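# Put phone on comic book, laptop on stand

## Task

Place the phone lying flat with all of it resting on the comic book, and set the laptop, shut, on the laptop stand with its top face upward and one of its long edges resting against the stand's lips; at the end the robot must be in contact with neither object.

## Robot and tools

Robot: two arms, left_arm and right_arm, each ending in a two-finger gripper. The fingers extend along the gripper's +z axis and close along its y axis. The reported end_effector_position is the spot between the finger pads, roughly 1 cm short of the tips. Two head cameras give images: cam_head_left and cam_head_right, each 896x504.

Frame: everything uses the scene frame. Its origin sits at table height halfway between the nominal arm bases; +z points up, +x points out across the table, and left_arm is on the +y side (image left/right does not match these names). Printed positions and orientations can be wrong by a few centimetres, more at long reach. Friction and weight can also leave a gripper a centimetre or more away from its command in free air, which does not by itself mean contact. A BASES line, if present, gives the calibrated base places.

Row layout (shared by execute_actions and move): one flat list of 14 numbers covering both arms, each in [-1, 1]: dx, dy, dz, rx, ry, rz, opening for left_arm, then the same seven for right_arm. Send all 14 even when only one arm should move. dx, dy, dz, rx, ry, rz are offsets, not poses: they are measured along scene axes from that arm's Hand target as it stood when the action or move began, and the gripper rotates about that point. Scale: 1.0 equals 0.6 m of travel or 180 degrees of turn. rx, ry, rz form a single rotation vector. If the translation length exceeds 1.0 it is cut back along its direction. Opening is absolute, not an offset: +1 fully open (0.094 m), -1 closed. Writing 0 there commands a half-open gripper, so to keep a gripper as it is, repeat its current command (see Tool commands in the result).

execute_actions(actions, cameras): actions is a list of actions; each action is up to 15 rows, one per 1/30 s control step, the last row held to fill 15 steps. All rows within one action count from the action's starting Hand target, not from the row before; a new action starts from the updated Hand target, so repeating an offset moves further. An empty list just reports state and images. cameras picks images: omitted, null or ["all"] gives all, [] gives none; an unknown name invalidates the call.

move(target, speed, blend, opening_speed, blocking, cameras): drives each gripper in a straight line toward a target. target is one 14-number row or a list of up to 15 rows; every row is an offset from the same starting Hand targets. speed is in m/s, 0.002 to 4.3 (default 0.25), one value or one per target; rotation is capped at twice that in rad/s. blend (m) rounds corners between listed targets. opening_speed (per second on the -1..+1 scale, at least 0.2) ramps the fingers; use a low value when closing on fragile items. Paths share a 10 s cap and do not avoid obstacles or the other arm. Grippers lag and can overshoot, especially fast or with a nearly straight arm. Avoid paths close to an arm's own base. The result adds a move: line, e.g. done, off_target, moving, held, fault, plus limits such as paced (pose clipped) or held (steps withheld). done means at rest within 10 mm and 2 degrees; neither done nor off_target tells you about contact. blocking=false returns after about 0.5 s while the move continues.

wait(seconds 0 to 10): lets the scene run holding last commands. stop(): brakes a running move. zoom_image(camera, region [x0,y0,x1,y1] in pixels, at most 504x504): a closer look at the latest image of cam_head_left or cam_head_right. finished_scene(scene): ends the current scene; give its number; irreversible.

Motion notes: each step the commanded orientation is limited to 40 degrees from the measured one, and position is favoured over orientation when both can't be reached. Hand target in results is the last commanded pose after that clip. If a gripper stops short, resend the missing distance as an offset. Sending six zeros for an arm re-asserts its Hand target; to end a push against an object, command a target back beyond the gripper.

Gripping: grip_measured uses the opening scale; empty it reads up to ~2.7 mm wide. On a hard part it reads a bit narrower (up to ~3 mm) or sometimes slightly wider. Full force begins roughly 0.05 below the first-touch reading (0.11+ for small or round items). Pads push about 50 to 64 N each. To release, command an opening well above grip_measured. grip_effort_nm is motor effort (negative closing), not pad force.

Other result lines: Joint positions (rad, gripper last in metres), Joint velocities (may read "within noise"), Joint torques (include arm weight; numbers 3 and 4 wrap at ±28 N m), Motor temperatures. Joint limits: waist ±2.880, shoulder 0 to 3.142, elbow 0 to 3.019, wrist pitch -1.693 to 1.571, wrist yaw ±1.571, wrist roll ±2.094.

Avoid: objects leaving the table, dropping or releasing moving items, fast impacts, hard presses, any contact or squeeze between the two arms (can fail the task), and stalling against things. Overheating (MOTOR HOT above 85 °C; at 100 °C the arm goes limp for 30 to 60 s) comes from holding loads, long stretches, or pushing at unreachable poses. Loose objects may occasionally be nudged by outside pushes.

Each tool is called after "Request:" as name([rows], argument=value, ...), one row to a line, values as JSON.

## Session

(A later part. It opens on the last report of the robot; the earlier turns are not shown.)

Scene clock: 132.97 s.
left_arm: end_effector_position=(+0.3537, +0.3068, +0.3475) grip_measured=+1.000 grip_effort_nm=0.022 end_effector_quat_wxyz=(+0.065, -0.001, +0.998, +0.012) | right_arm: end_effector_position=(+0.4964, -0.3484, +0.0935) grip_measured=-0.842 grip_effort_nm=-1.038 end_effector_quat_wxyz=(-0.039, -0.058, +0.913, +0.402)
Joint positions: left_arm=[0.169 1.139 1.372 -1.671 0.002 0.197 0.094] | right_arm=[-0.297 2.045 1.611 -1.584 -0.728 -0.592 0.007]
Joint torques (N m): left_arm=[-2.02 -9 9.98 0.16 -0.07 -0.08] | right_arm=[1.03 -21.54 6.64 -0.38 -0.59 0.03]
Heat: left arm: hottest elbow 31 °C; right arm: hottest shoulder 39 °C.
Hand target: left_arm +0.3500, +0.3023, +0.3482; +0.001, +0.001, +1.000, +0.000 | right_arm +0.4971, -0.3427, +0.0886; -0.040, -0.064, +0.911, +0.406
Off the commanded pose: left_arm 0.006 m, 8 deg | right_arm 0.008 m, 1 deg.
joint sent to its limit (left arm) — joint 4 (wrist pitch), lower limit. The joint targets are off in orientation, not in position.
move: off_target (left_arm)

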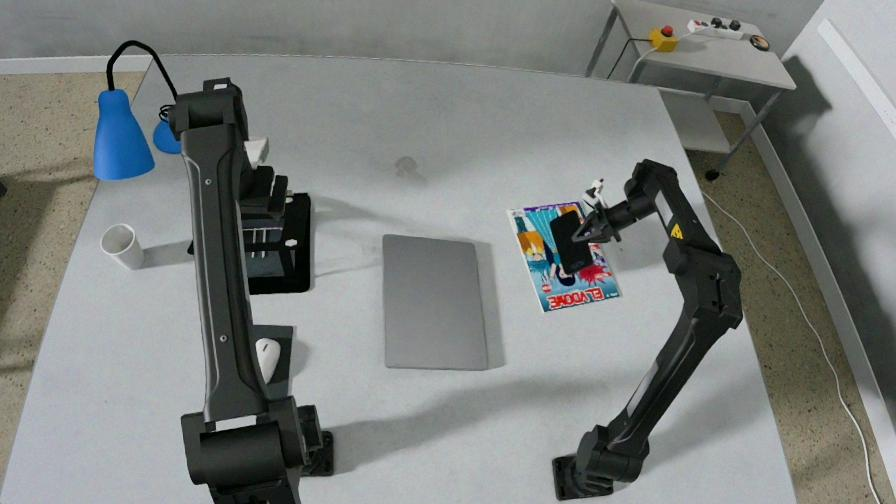

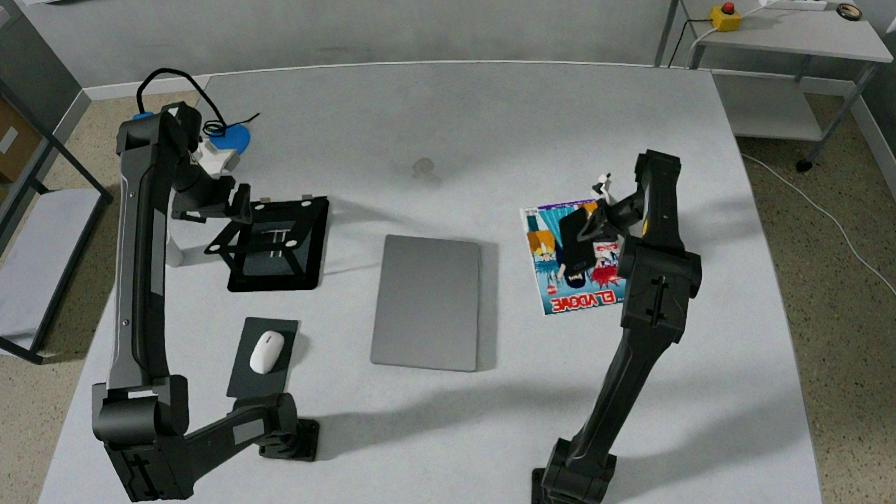

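Request:
move(target=[0,0,0,0,0,0,1,0,0,-0.075,0,0,0,-1], speed=0.06)

Request:
zoom_image(camera="cam_head_left", region=[490, 130, 690, 330])

Request:
zoom_image(camera="cam_head_right", region=[490, 130, 690, 330])

Scene clock: 137.20 s.
left_arm: end_effector_position=(+0.3537, +0.3068, +0.3475) grip_measured=+1.000 grip_effort_nm=0.017 end_effector_quat_wxyz=(+0.065, -0.001, +0.998, +0.012) | right_arm: end_effector_position=(+0.4985, -0.3490, +0.0528) grip_measured=-0.842 grip_effort_nm=-1.043 end_effector_quat_wxyz=(-0.035, -0.060, +0.914, +0.401)
Joint positions: left_arm=[0.169 1.139 1.372 -1.671 0.002 0.197 0.094] | right_arm=[-0.297 2.094 1.578 -1.492 -0.728 -0.592 0.007]
Joint torques (N m): left_arm=[-2.37 -8.88 9.98 0.35 -0.08 -0.1] | right_arm=[1.03 -21.19 6.11 -0.38 -0.6 0.04]
Heat: left arm: hottest elbow 31 °C; right arm: hottest shoulder 39 °C.
Hand target: left_arm +0.3500, +0.3023, +0.3482; +0.001, +0.001, +1.000, +0.000 | right_arm +0.4971, -0.3427, +0.0435; -0.041, -0.063, +0.911, +0.406
Off the commanded pose: left_arm 0.006 m, 8 deg | right_arm 0.011 m, 1 deg.
joint sent to its limit (left arm) — joint 4 (wrist pitch), lower limit. The joint targets are off in orientation, not in position.
move: off_target (left_arm, right_arm)

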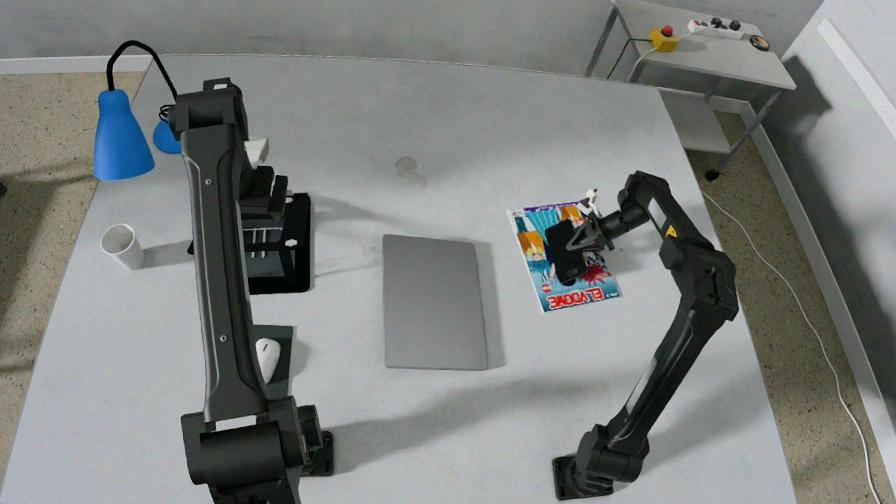

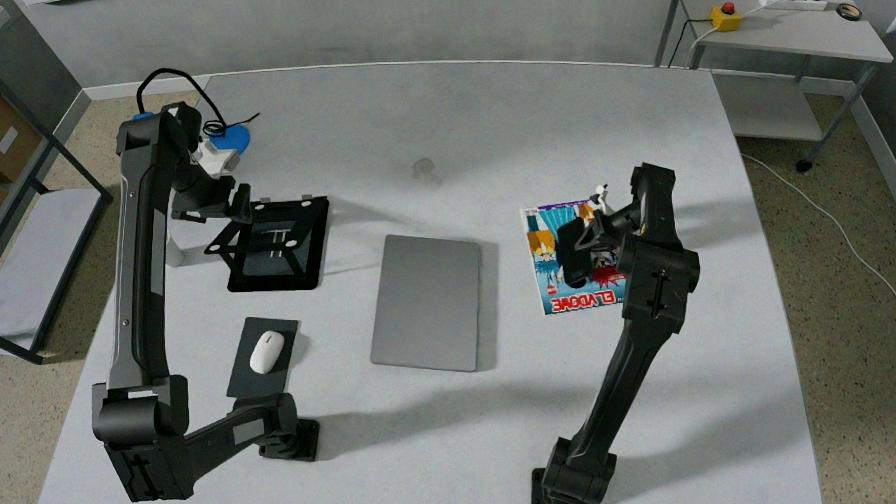

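Scaled by 2.520.

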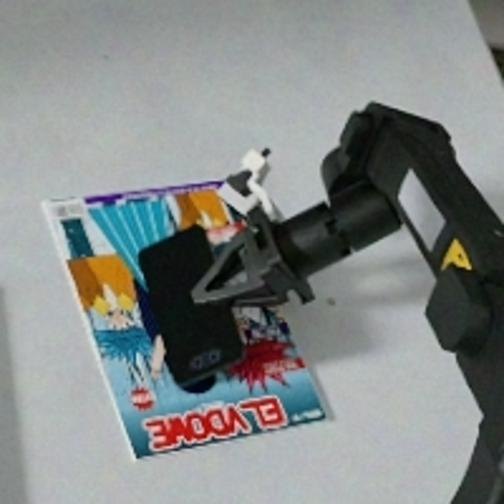

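Scaled by 2.520.

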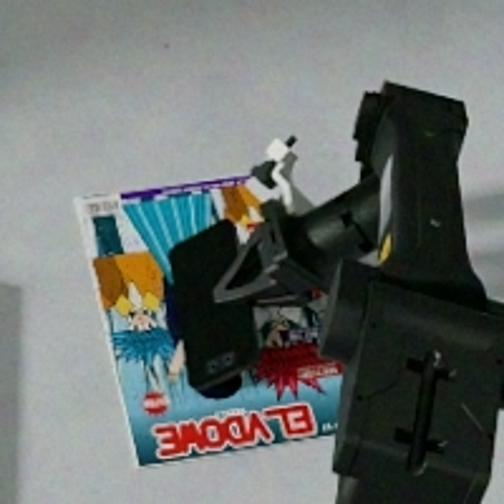

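Request:
move(target=[0,0,0,0,0,0,1,0,-0.004,-0.028,0,0,0,-1], speed=0.05)

Request:
zoom_image(camera="cam_head_left", region=[490, 130, 690, 330])

Request:
zoom_image(camera="cam_head_right", region=[490, 130, 690, 330])

Scene clock: 140.93 s.
left_arm: end_effector_position=(+0.3537, +0.3068, +0.3475) grip_measured=+1.000 grip_effort_nm=0.022 end_effector_quat_wxyz=(+0.065, -0.001, +0.998, +0.012) | right_arm: end_effector_position=(+0.5018, -0.3495, +0.0479) grip_measured=-0.842 grip_effort_nm=-1.033 end_effector_quat_wxyz=(-0.027, -0.065, +0.914, +0.400)
Joint positions: left_arm=[0.169 1.139 1.372 -1.671 0.002 0.197 0.094] | right_arm=[-0.297 2.101 1.578 -1.472 -0.732 -0.599 0.007]
Joint torques (N m): left_arm=[-3.19 -9.23 10.1 0.18 -0.01 -0.08] | right_arm=[0.79 -20.25 5.56 0.09 -0.4 0.03]
Heat: left arm: hottest elbow 31 °C; right arm: hottest shoulder 38 °C.
Hand target: left_arm +0.3500, +0.3023, +0.3482; +0.001, +0.001, +1.000, +0.000 | right_arm +0.4972, -0.3451, +0.0268; -0.040, -0.064, +0.911, +0.406
Off the commanded pose: left_arm 0.006 m, 8 deg | right_arm 0.022 m, 2 deg.
joint sent to its limit (left arm) — joint 4 (wrist pitch), lower limit. The joint targets are off in orientation, not in position.
move: off_target (left_arm, right_arm)

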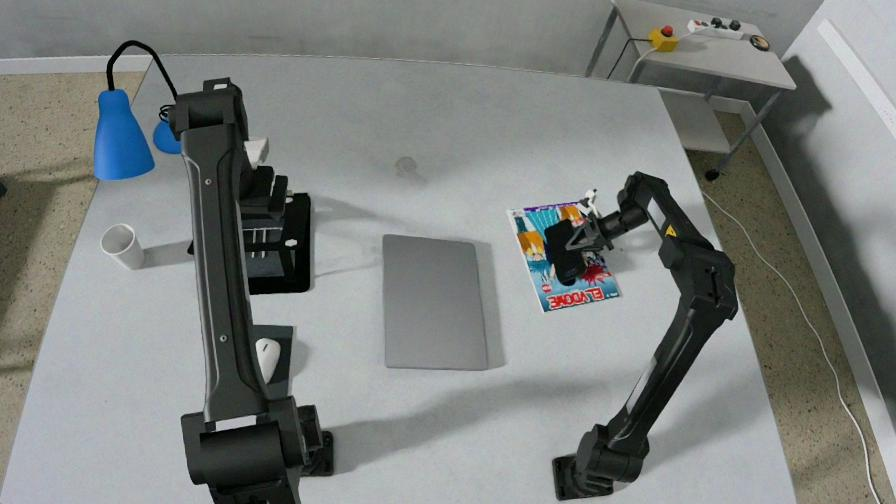

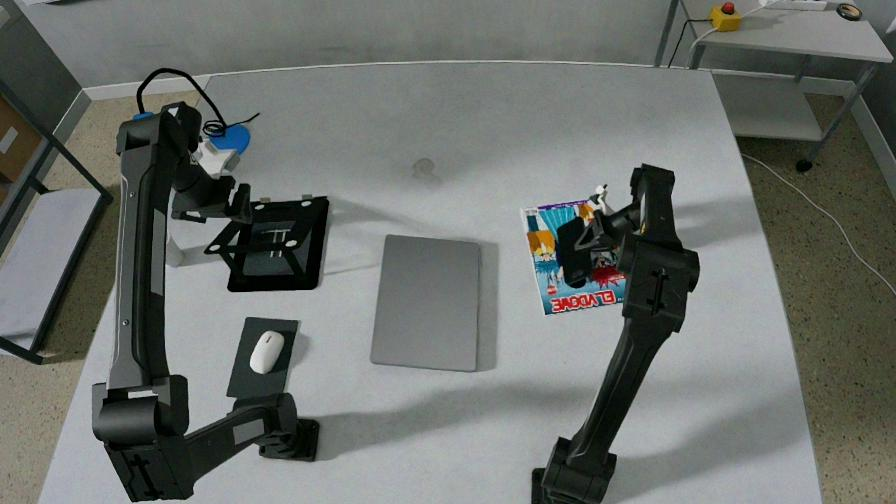

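Scaled by 2.520.

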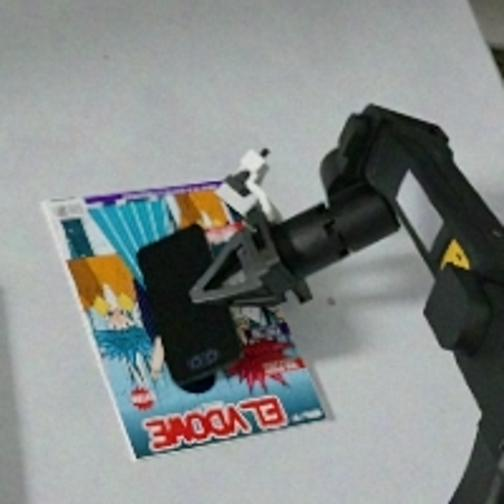

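Scaled by 2.520.

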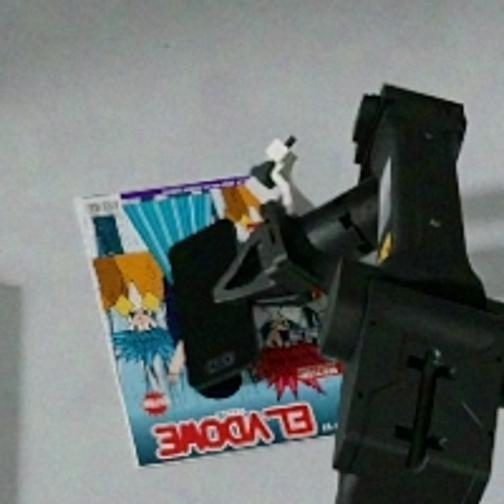

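Request:
move(target=[0,0,0,0,0,0,1,0,0,0.02,0,0,0,0.4], opening_speed=0.25, speed=0.05)

Request:
zoom_image(camera="cam_head_left", region=[490, 130, 690, 330])

Request:
zoom_image(camera="cam_head_right", region=[490, 130, 690, 330])

Scene clock: 150.13 s.
left_arm: end_effector_position=(+0.3537, +0.3068, +0.3475) grip_measured=+1.000 grip_effort_nm=0.017 end_effector_quat_wxyz=(+0.065, -0.001, +0.998, +0.012) | right_arm: end_effector_position=(+0.5017, -0.3495, +0.0479) grip_measured=+0.398 grip_effort_nm=0.061 end_effector_quat_wxyz=(-0.027, -0.065, +0.914, +0.400)
Joint positions: left_arm=[0.169 1.139 1.372 -1.671 0.002 0.197 0.094] | right_arm=[-0.297 2.101 1.578 -1.472 -0.732 -0.599 0.066]
Joint torques (N m): left_arm=[-2.37 -9.29 10 0.28 -0.05 -0.05] | right_arm=[0.79 -21.36 6.13 -0.83 -0.39 0.05]
Heat: left arm: hottest elbow 31 °C; right arm: hottest shoulder 38 °C.
Hand target: left_arm +0.3500, +0.3023, +0.3482; +0.001, +0.001, +1.000, +0.000 | right_arm +0.4972, -0.3451, +0.0388; -0.040, -0.064, +0.911, +0.406
Off the commanded pose: left_arm 0.006 m, 8 deg | right_arm 0.011 m, 2 deg.
joint sent to its limit (left arm) — joint 4 (wrist pitch), lower limit. The joint targets are off in orientation, not in position.
move: off_target (left_arm, right_arm)

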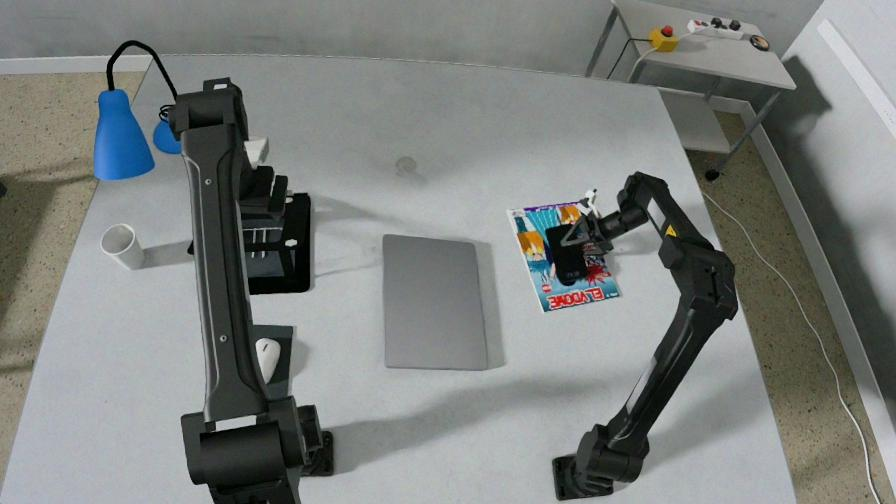

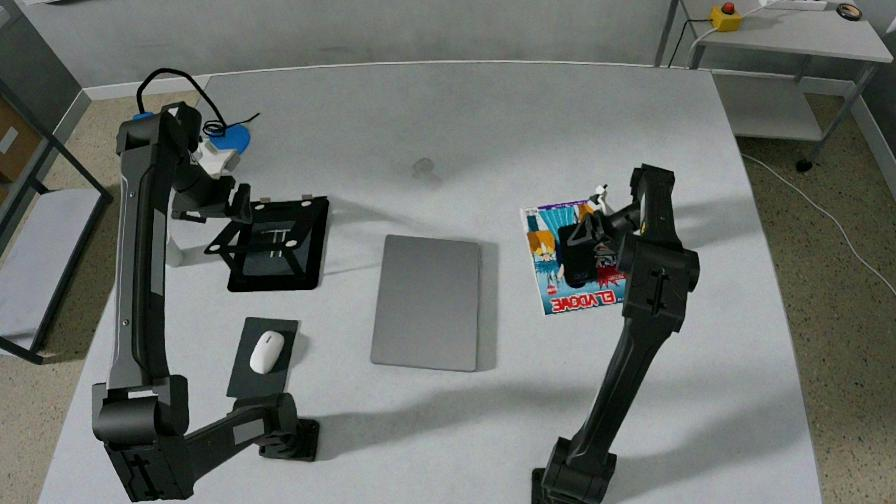

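Scaled by 2.520.

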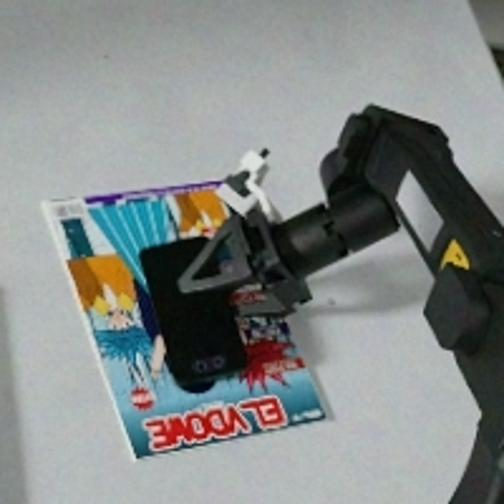

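Scaled by 2.520.

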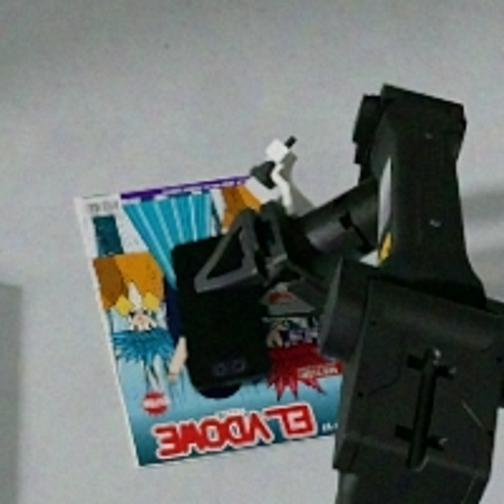

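Request:
move(target=[0,0,0,0,0,0,1,0,0,0.0,0,0,0,0.8], opening_speed=0.25, speed=0.05)

Request:
zoom_image(camera="cam_head_left", region=[490, 130, 690, 330])

Request:
zoom_image(camera="cam_head_right", region=[490, 130, 690, 330])

Scene clock: 155.57 s.
left_arm: end_effector_position=(+0.3537, +0.3068, +0.3475) grip_measured=+1.000 grip_effort_nm=0.022 end_effector_quat_wxyz=(+0.065, -0.001, +0.998, +0.012) | right_arm: end_effector_position=(+0.5016, -0.3489, +0.0485) grip_measured=+0.798 grip_effort_nm=0.081 end_effector_quat_wxyz=(-0.027, -0.064, +0.913, +0.402)
Joint positions: left_arm=[0.169 1.139 1.372 -1.671 0.002 0.197 0.094] | right_arm=[-0.297 2.101 1.578 -1.475 -0.735 -0.599 0.084]
Joint torques (N m): left_arm=[-2.49 -9.05 10.18 0.1 -0.06 -0.07] | right_arm=[0.79 -21.36 6.15 -0.76 -0.31 0.05]
Heat: left arm: hottest elbow 31 °C; right arm: hottest shoulder 38 °C.
Hand target: left_arm +0.3500, +0.3023, +0.3482; +0.001, +0.001, +1.000, +0.000 | right_arm +0.4971, -0.3451, +0.0388; -0.040, -0.064, +0.911, +0.406
Off the commanded pose: left_arm 0.006 m, 8 deg | right_arm 0.011 m, 2 deg.
joint sent to its limit (left arm) — joint 4 (wrist pitch), lower limit. The joint targets are off in orientation, not in position.
move: off_target (left_arm, right_arm)

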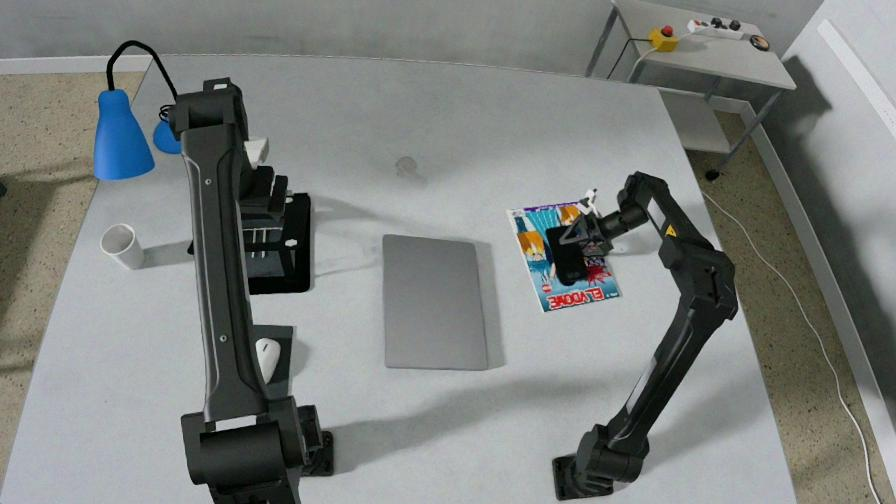

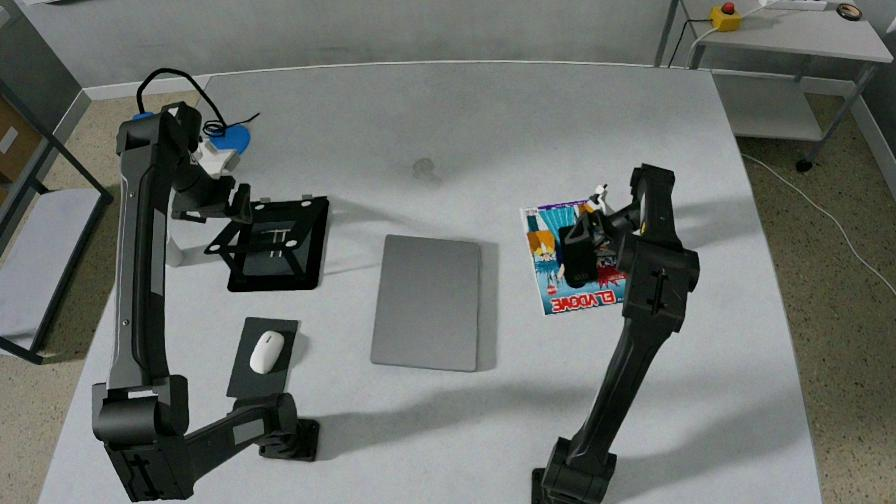

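Scaled by 2.520.

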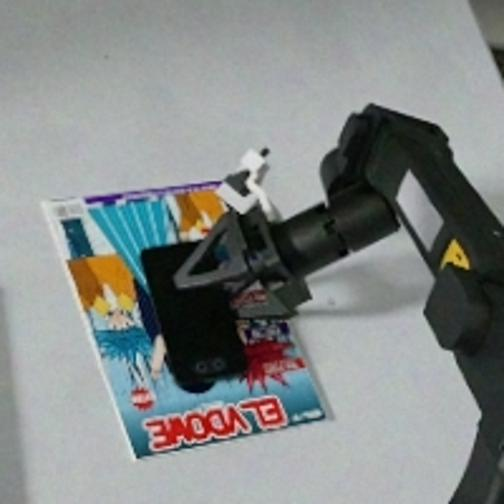

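Scaled by 2.520.

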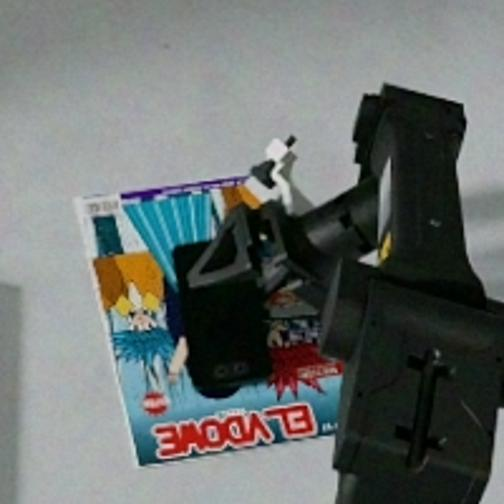

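Request:
move([
  [0,0,0,0,0,0,1,0,-0.14,0.02,0,0,0,0.8],
  [0,0,0,0,0,0,1,0,-0.2,0.12,0,0,0,0.8],
], speed=0.08)

Request:
zoom_image(camera="cam_head_left", region=[490, 130, 690, 330])

Request:
zoom_image(camera="cam_head_right", region=[490, 130, 690, 330])

Scene clock: 161.23 s.
left_arm: end_effector_position=(+0.3537, +0.3068, +0.3475) grip_measured=+1.000 grip_effort_nm=0.017 end_effector_quat_wxyz=(+0.065, -0.001, +0.998, +0.012) | right_arm: end_effector_position=(+0.4850, -0.4528, +0.0909) grip_measured=+0.799 grip_effort_nm=0.061 end_effector_quat_wxyz=(-0.015, -0.046, +0.921, +0.387)
Joint positions: left_arm=[0.169 1.139 1.372 -1.671 0.002 0.197 0.094] | right_arm=[-0.473 2.098 1.702 -1.67 -0.651 -0.738 0.085]
Joint torques (N m): left_arm=[-1.67 -8.94 10.03 0.09 0 -0.02] | right_arm=[-0.26 -24.18 10.5 -1.07 -0.3 0.16]
Heat: left arm: hottest elbow 31 °C; right arm: hottest shoulder 38 °C.
Hand target: left_arm +0.3500, +0.3023, +0.3482; +0.001, +0.001, +1.000, +0.000 | right_arm +0.4971, -0.4652, +0.1107; -0.041, -0.063, +0.911, +0.406
Off the commanded pose: left_arm 0.006 m, 8 deg | right_arm 0.026 m, 4 deg.
joint sent to its limit (left arm) — joint 4 (wrist pitch), lower limit. The joint targets are off in orientation, not in position.
joint sent to its limit (right arm) — joint 4 (wrist pitch), lower limit. The joint targets are off in orientation, not in position.
move: off_target (left_arm, right_arm)

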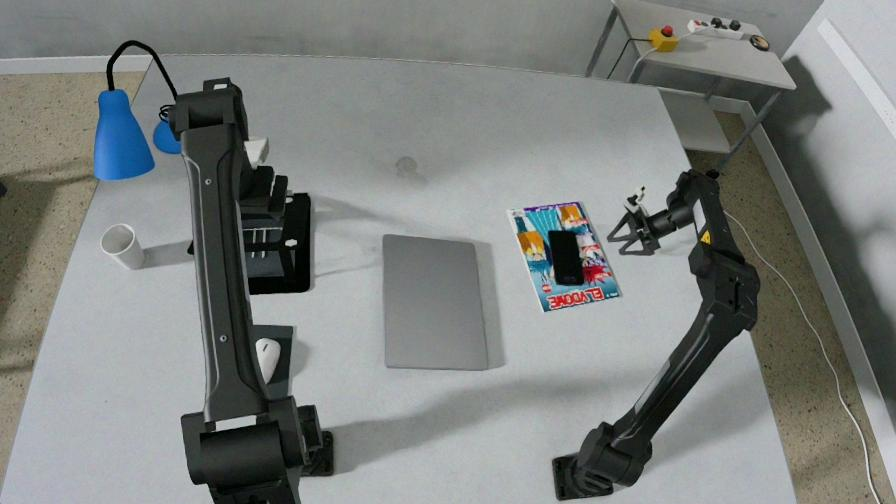

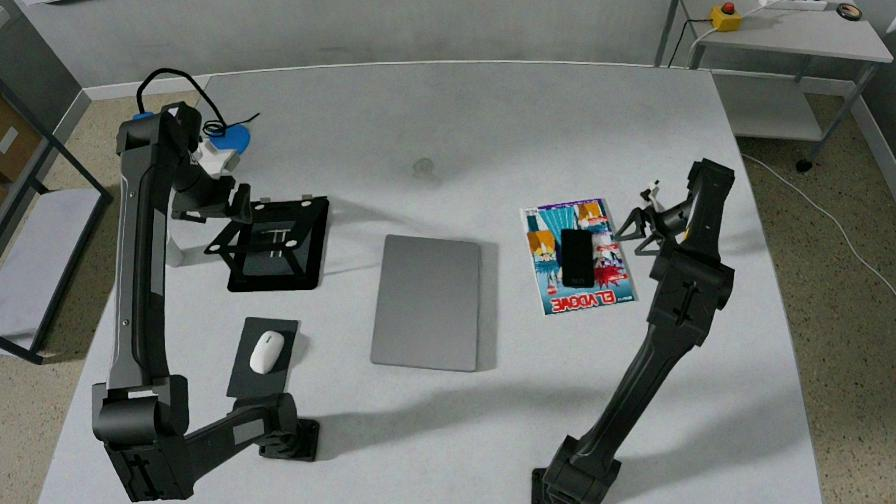

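Scaled by 2.520.

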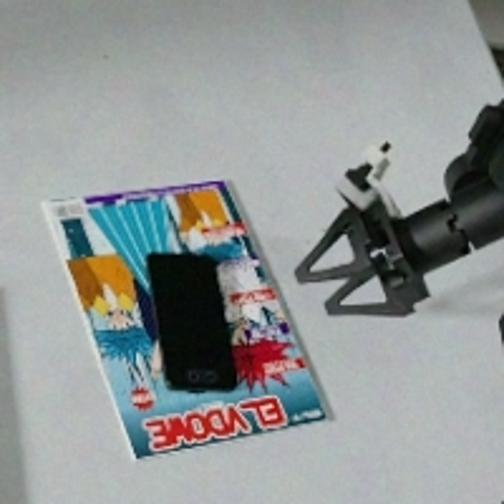

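Scaled by 2.520.

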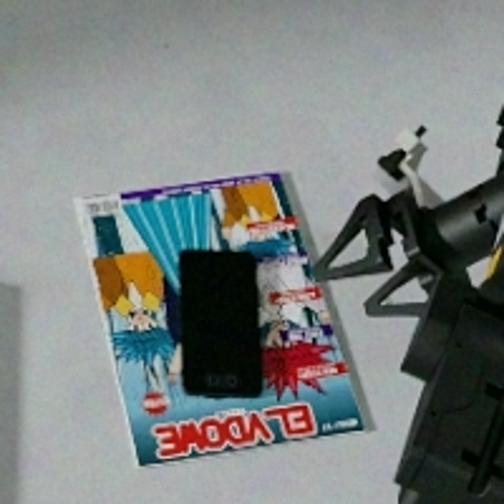

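Request:
zoom_image(camera="cam_head_left", region=[370, 320, 520, 400])

Request:
zoom_image(camera="cam_head_right", region=[355, 320, 505, 400])

Request:
zoom_image(camera="cam_head_left", region=[440, 225, 520, 275])

Request:
zoom_image(camera="cam_head_right", region=[440, 225, 520, 275])

Scaled by 3.360.

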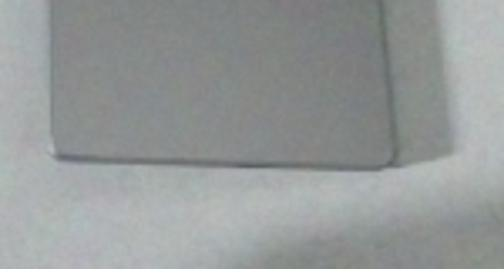

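Scaled by 3.360.

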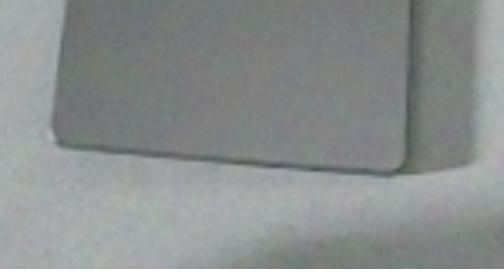

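Scaled by 6.300.

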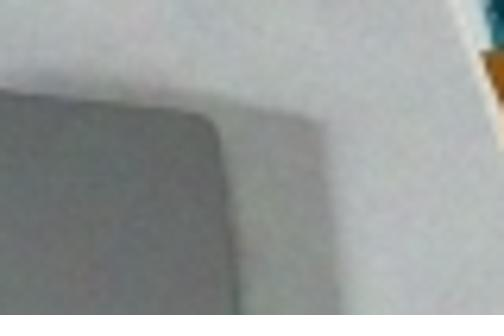

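Scaled by 6.300.

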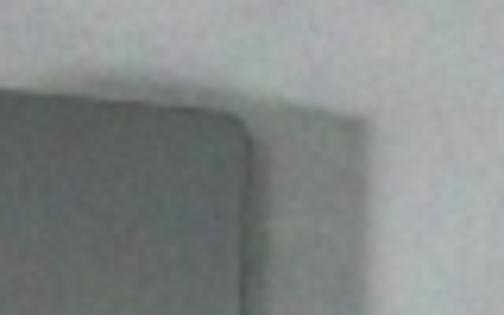

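Request:
zoom_image(camera="cam_head_right", region=[200, 290, 350, 410])

Request:
zoom_image(camera="cam_head_right", region=[190, 180, 350, 310])

Scaled by 3.360.

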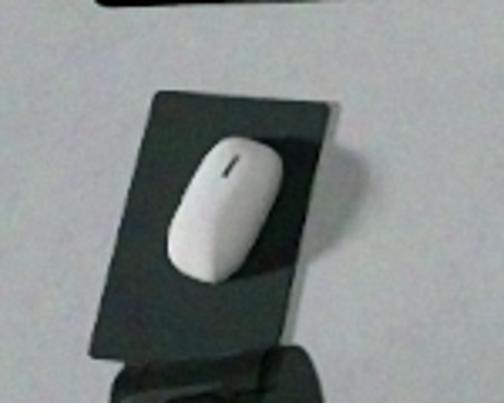

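Scaled by 3.150.

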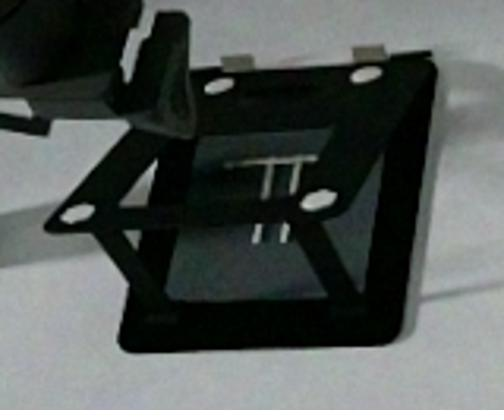

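Request:
zoom_image(camera="cam_head_left", region=[590, 170, 690, 270])

Request:
zoom_image(camera="cam_head_right", region=[600, 170, 700, 270])

Request:
zoom_image(camera="cam_head_right", region=[160, 130, 260, 230])

Scaled by 5.040.

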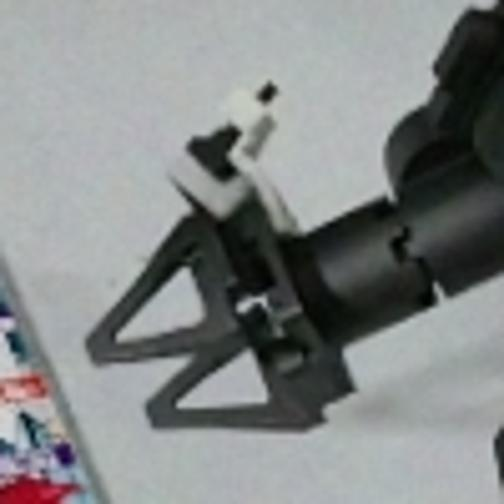

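Scaled by 5.040.

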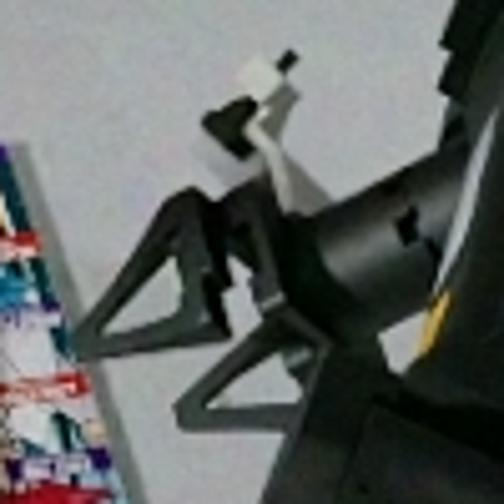

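Scaled by 5.040.

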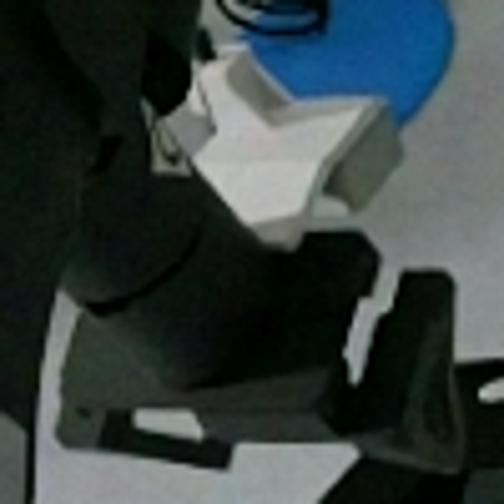

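Request:
move([
  [0,0,0,0,0,0,-1,0,-0.03,0.3,0,0,0,-1],
  [-0.217,-0.153,-0.3,0,0,0,-1,-0.06,0.45,0.3,-0.265,-0.032,0,-1],
  [-0.217,-0.153,-0.38,0,0,0,-1,-0.06,0.45,0.05,-0.265,-0.032,0,-1],
], speed=0.25, blend=0.03)

Scene clock: 251.20 s.
left_arm: end_effector_position=(+0.2202, +0.2133, +0.1257) grip_measured=-0.981 grip_effort_nm=-0.989 end_effector_quat_wxyz=(+0.004, -0.002, +1.000, -0.001) | right_arm: end_effector_position=(+0.4605, -0.1964, +0.1498) grip_measured=-0.991 grip_effort_nm=-0.491 end_effector_quat_wxyz=(-0.014, -0.064, +0.998, +0.001)
Joint positions: left_arm=[-0.179 0.833 0.609 -1.338 0.001 -0.155 0.001] | right_arm=[0.22 1.707 1.439 -1.33 -0.007 0.098 0]
Joint torques (N m): left_arm=[-2.49 -1.73 9.39 0.79 -0.07 -0.05] | right_arm=[0.67 -17.61 7.64 0.44 0.11 0.23]
Heat: left arm: hottest elbow 32 °C; right arm: hottest elbow 38 °C.
Hand target: left_arm +0.2197, +0.2106, +0.1202; +0.001, +0.001, +1.000, +0.000 | right_arm +0.4612, -0.1952, +0.1409; -0.018, -0.061, +0.998, -0.001
Off the commanded pose: left_arm 0.006 m, 1 deg | right_arm 0.009 m, 1 deg.
move: done; blend cut to 0 m at target 1

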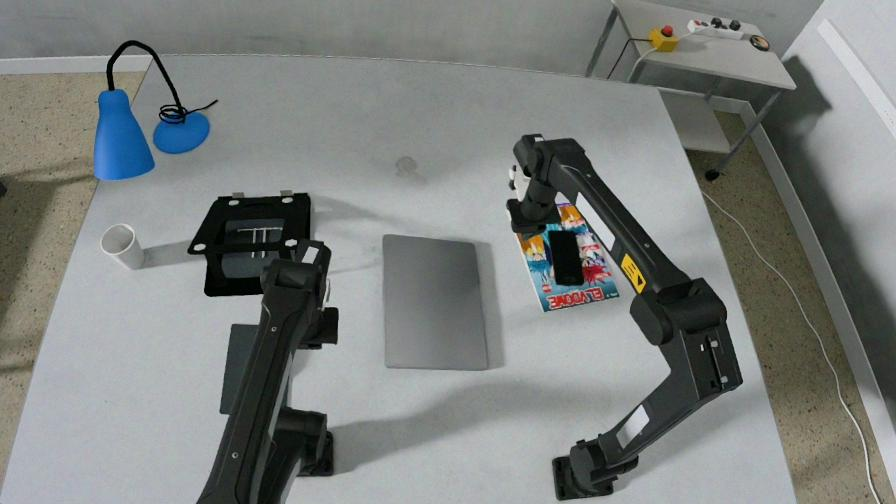

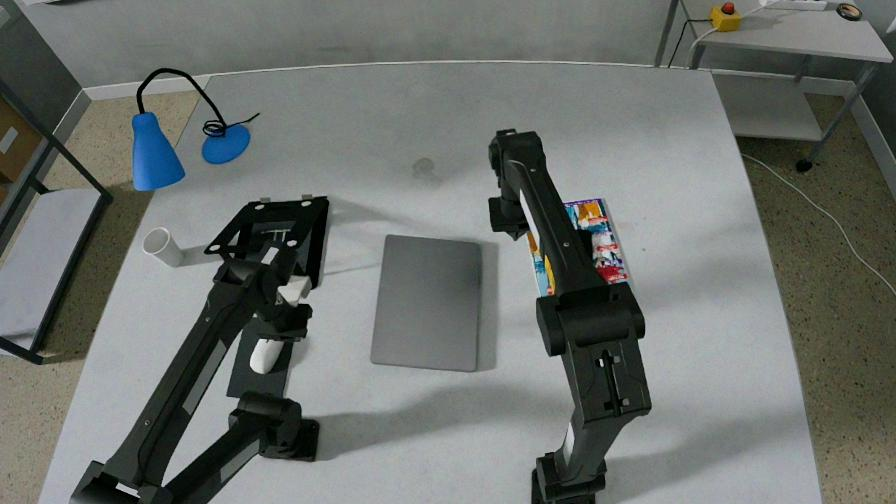

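Request:
move(target=[0,0,-0.155,0,0,0,-1,0,0.07,-0.17,0,0,0,-1], speed=0.15)

Request:
zoom_image(camera="cam_head_left", region=[300, 180, 560, 400])

Request:
zoom_image(camera="cam_head_right", region=[300, 180, 560, 400])

Scene clock: 256.60 s.
left_arm: end_effector_position=(+0.2218, +0.2130, +0.0319) grip_measured=-0.981 grip_effort_nm=-0.994 end_effector_quat_wxyz=(+0.004, -0.002, +1.000, -0.001) | right_arm: end_effector_position=(+0.4644, -0.1576, +0.0518) grip_measured=-0.991 grip_effort_nm=-0.491 end_effector_quat_wxyz=(-0.010, -0.060, +0.998, +0.001)
Joint positions: left_arm=[-0.18 0.988 0.417 -0.993 0.001 -0.155 0.001] | right_arm=[0.292 1.83 1.334 -1.094 -0.007 0.176 0]
Joint torques (N m): left_arm=[-2.49 -3.96 8.1 0.98 -0.04 -0.05] | right_arm=[1.14 -17.73 6.76 0.42 0.02 0.25]
Heat: left arm: hottest elbow 32 °C; right arm: hottest shoulder 38 °C.
Hand target: left_arm +0.2198, +0.2105, +0.0273; +0.001, +0.001, +1.000, +0.000 | right_arm +0.4611, -0.1532, +0.0388; -0.018, -0.061, +0.998, -0.001
Off the commanded pose: left_arm 0.006 m, 1 deg | right_arm 0.014 m, 1 deg.
move: off_target (right_arm)

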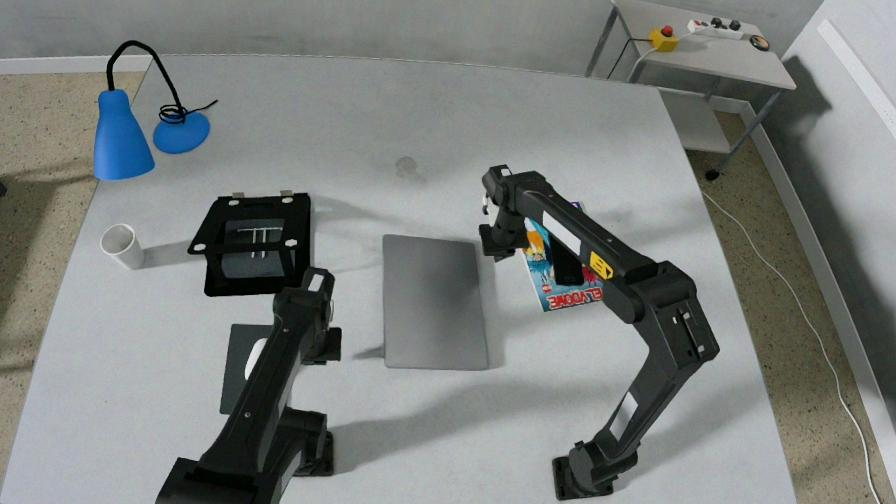

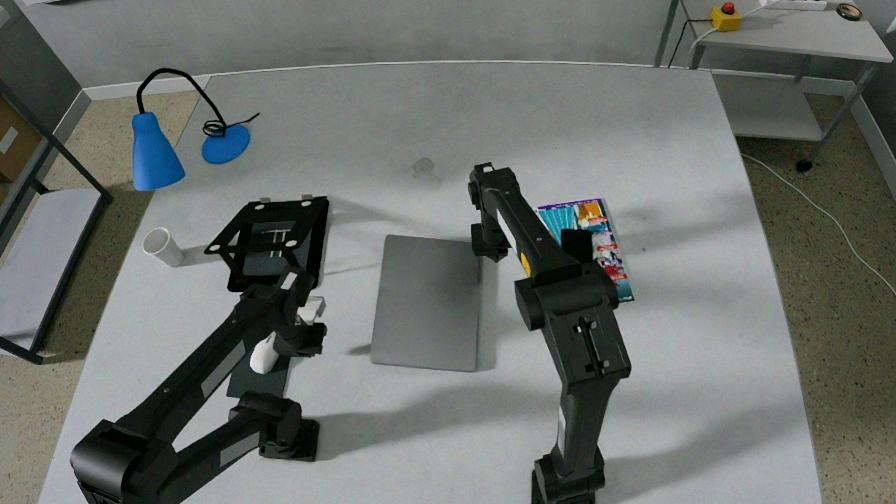

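Scaled by 1.938.

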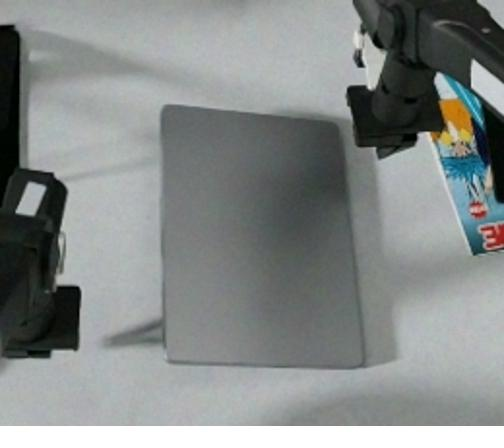

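Scaled by 1.938.

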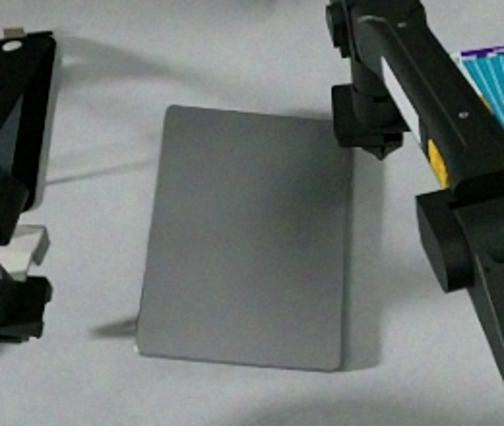

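Request:
move([
  [0,0,-0.022,0,0,0,-1,0,0,-0.05,0,0,0,-1],
  [0,-0.15,-0.022,0,0,0,-1,0,0.04,-0.05,0,0,0,-1],
], speed=0.08)

Request:
zoom_image(camera="cam_head_left", region=[300, 180, 560, 400])

Request:
zoom_image(camera="cam_head_right", region=[300, 180, 560, 400])

Scene clock: 267.27 s.
left_arm: end_effector_position=(+0.2034, +0.1361, +0.0090) grip_measured=-0.981 grip_effort_nm=-0.989 end_effector_quat_wxyz=(-0.014, -0.004, +1.000, +0.010) | right_arm: end_effector_position=(+0.4585, -0.1368, +0.0187) grip_measured=-0.991 grip_effort_nm=-0.501 end_effector_quat_wxyz=(-0.013, -0.059, +0.998, +0.000)
Joint positions: left_arm=[-0.582 1.126 0.423 -0.903 -0.003 -0.561 0.001] | right_arm=[0.334 1.88 1.31 -1.026 -0.007 0.22 0]
Joint torques (N m): left_arm=[-3.31 -4.31 11.55 1.16 0.02 -0.07] | right_arm=[1.2 -17.61 7.99 0.23 -0.02 0.22]
Heat: left arm: hottest elbow 32 °C; right arm: hottest shoulder 38 °C.
Hand target: left_arm +0.2197, +0.1205, +0.0140; +0.001, +0.001, +1.000, +0.000 | right_arm +0.4611, -0.1292, +0.0088; -0.018, -0.061, +0.998, -0.001
Off the commanded pose: left_arm 0.023 m, 2 deg | right_arm 0.013 m, 1 deg.
move: off_target (left_arm, right_arm)

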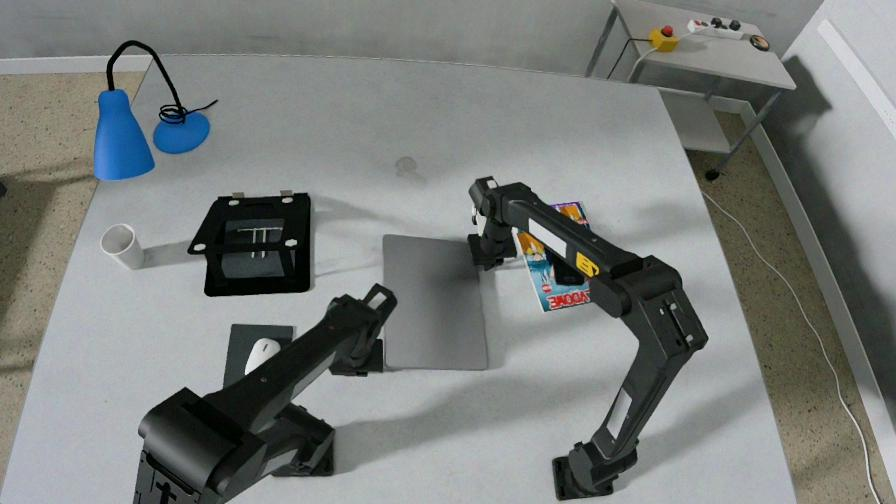

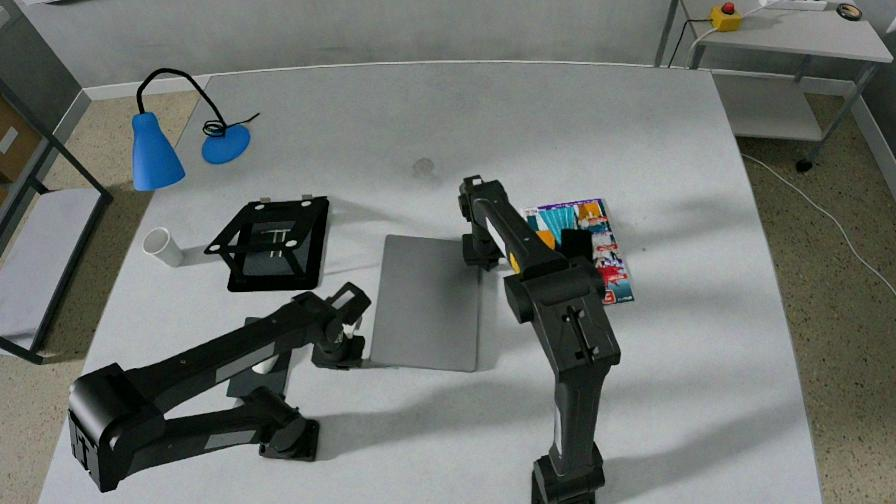

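Scaled by 1.938.

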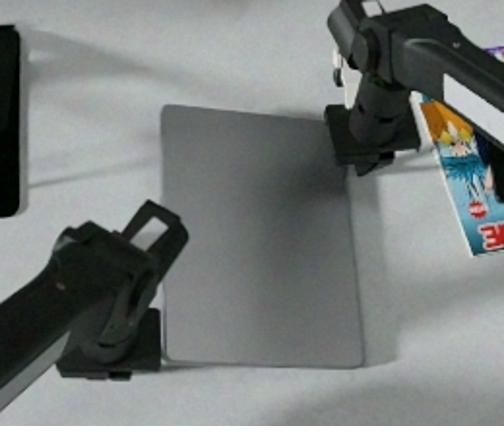

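Scaled by 1.938.

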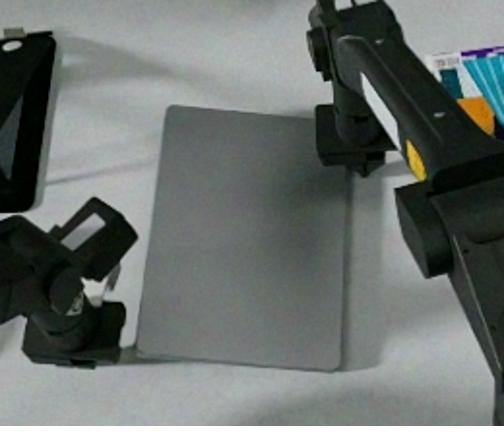

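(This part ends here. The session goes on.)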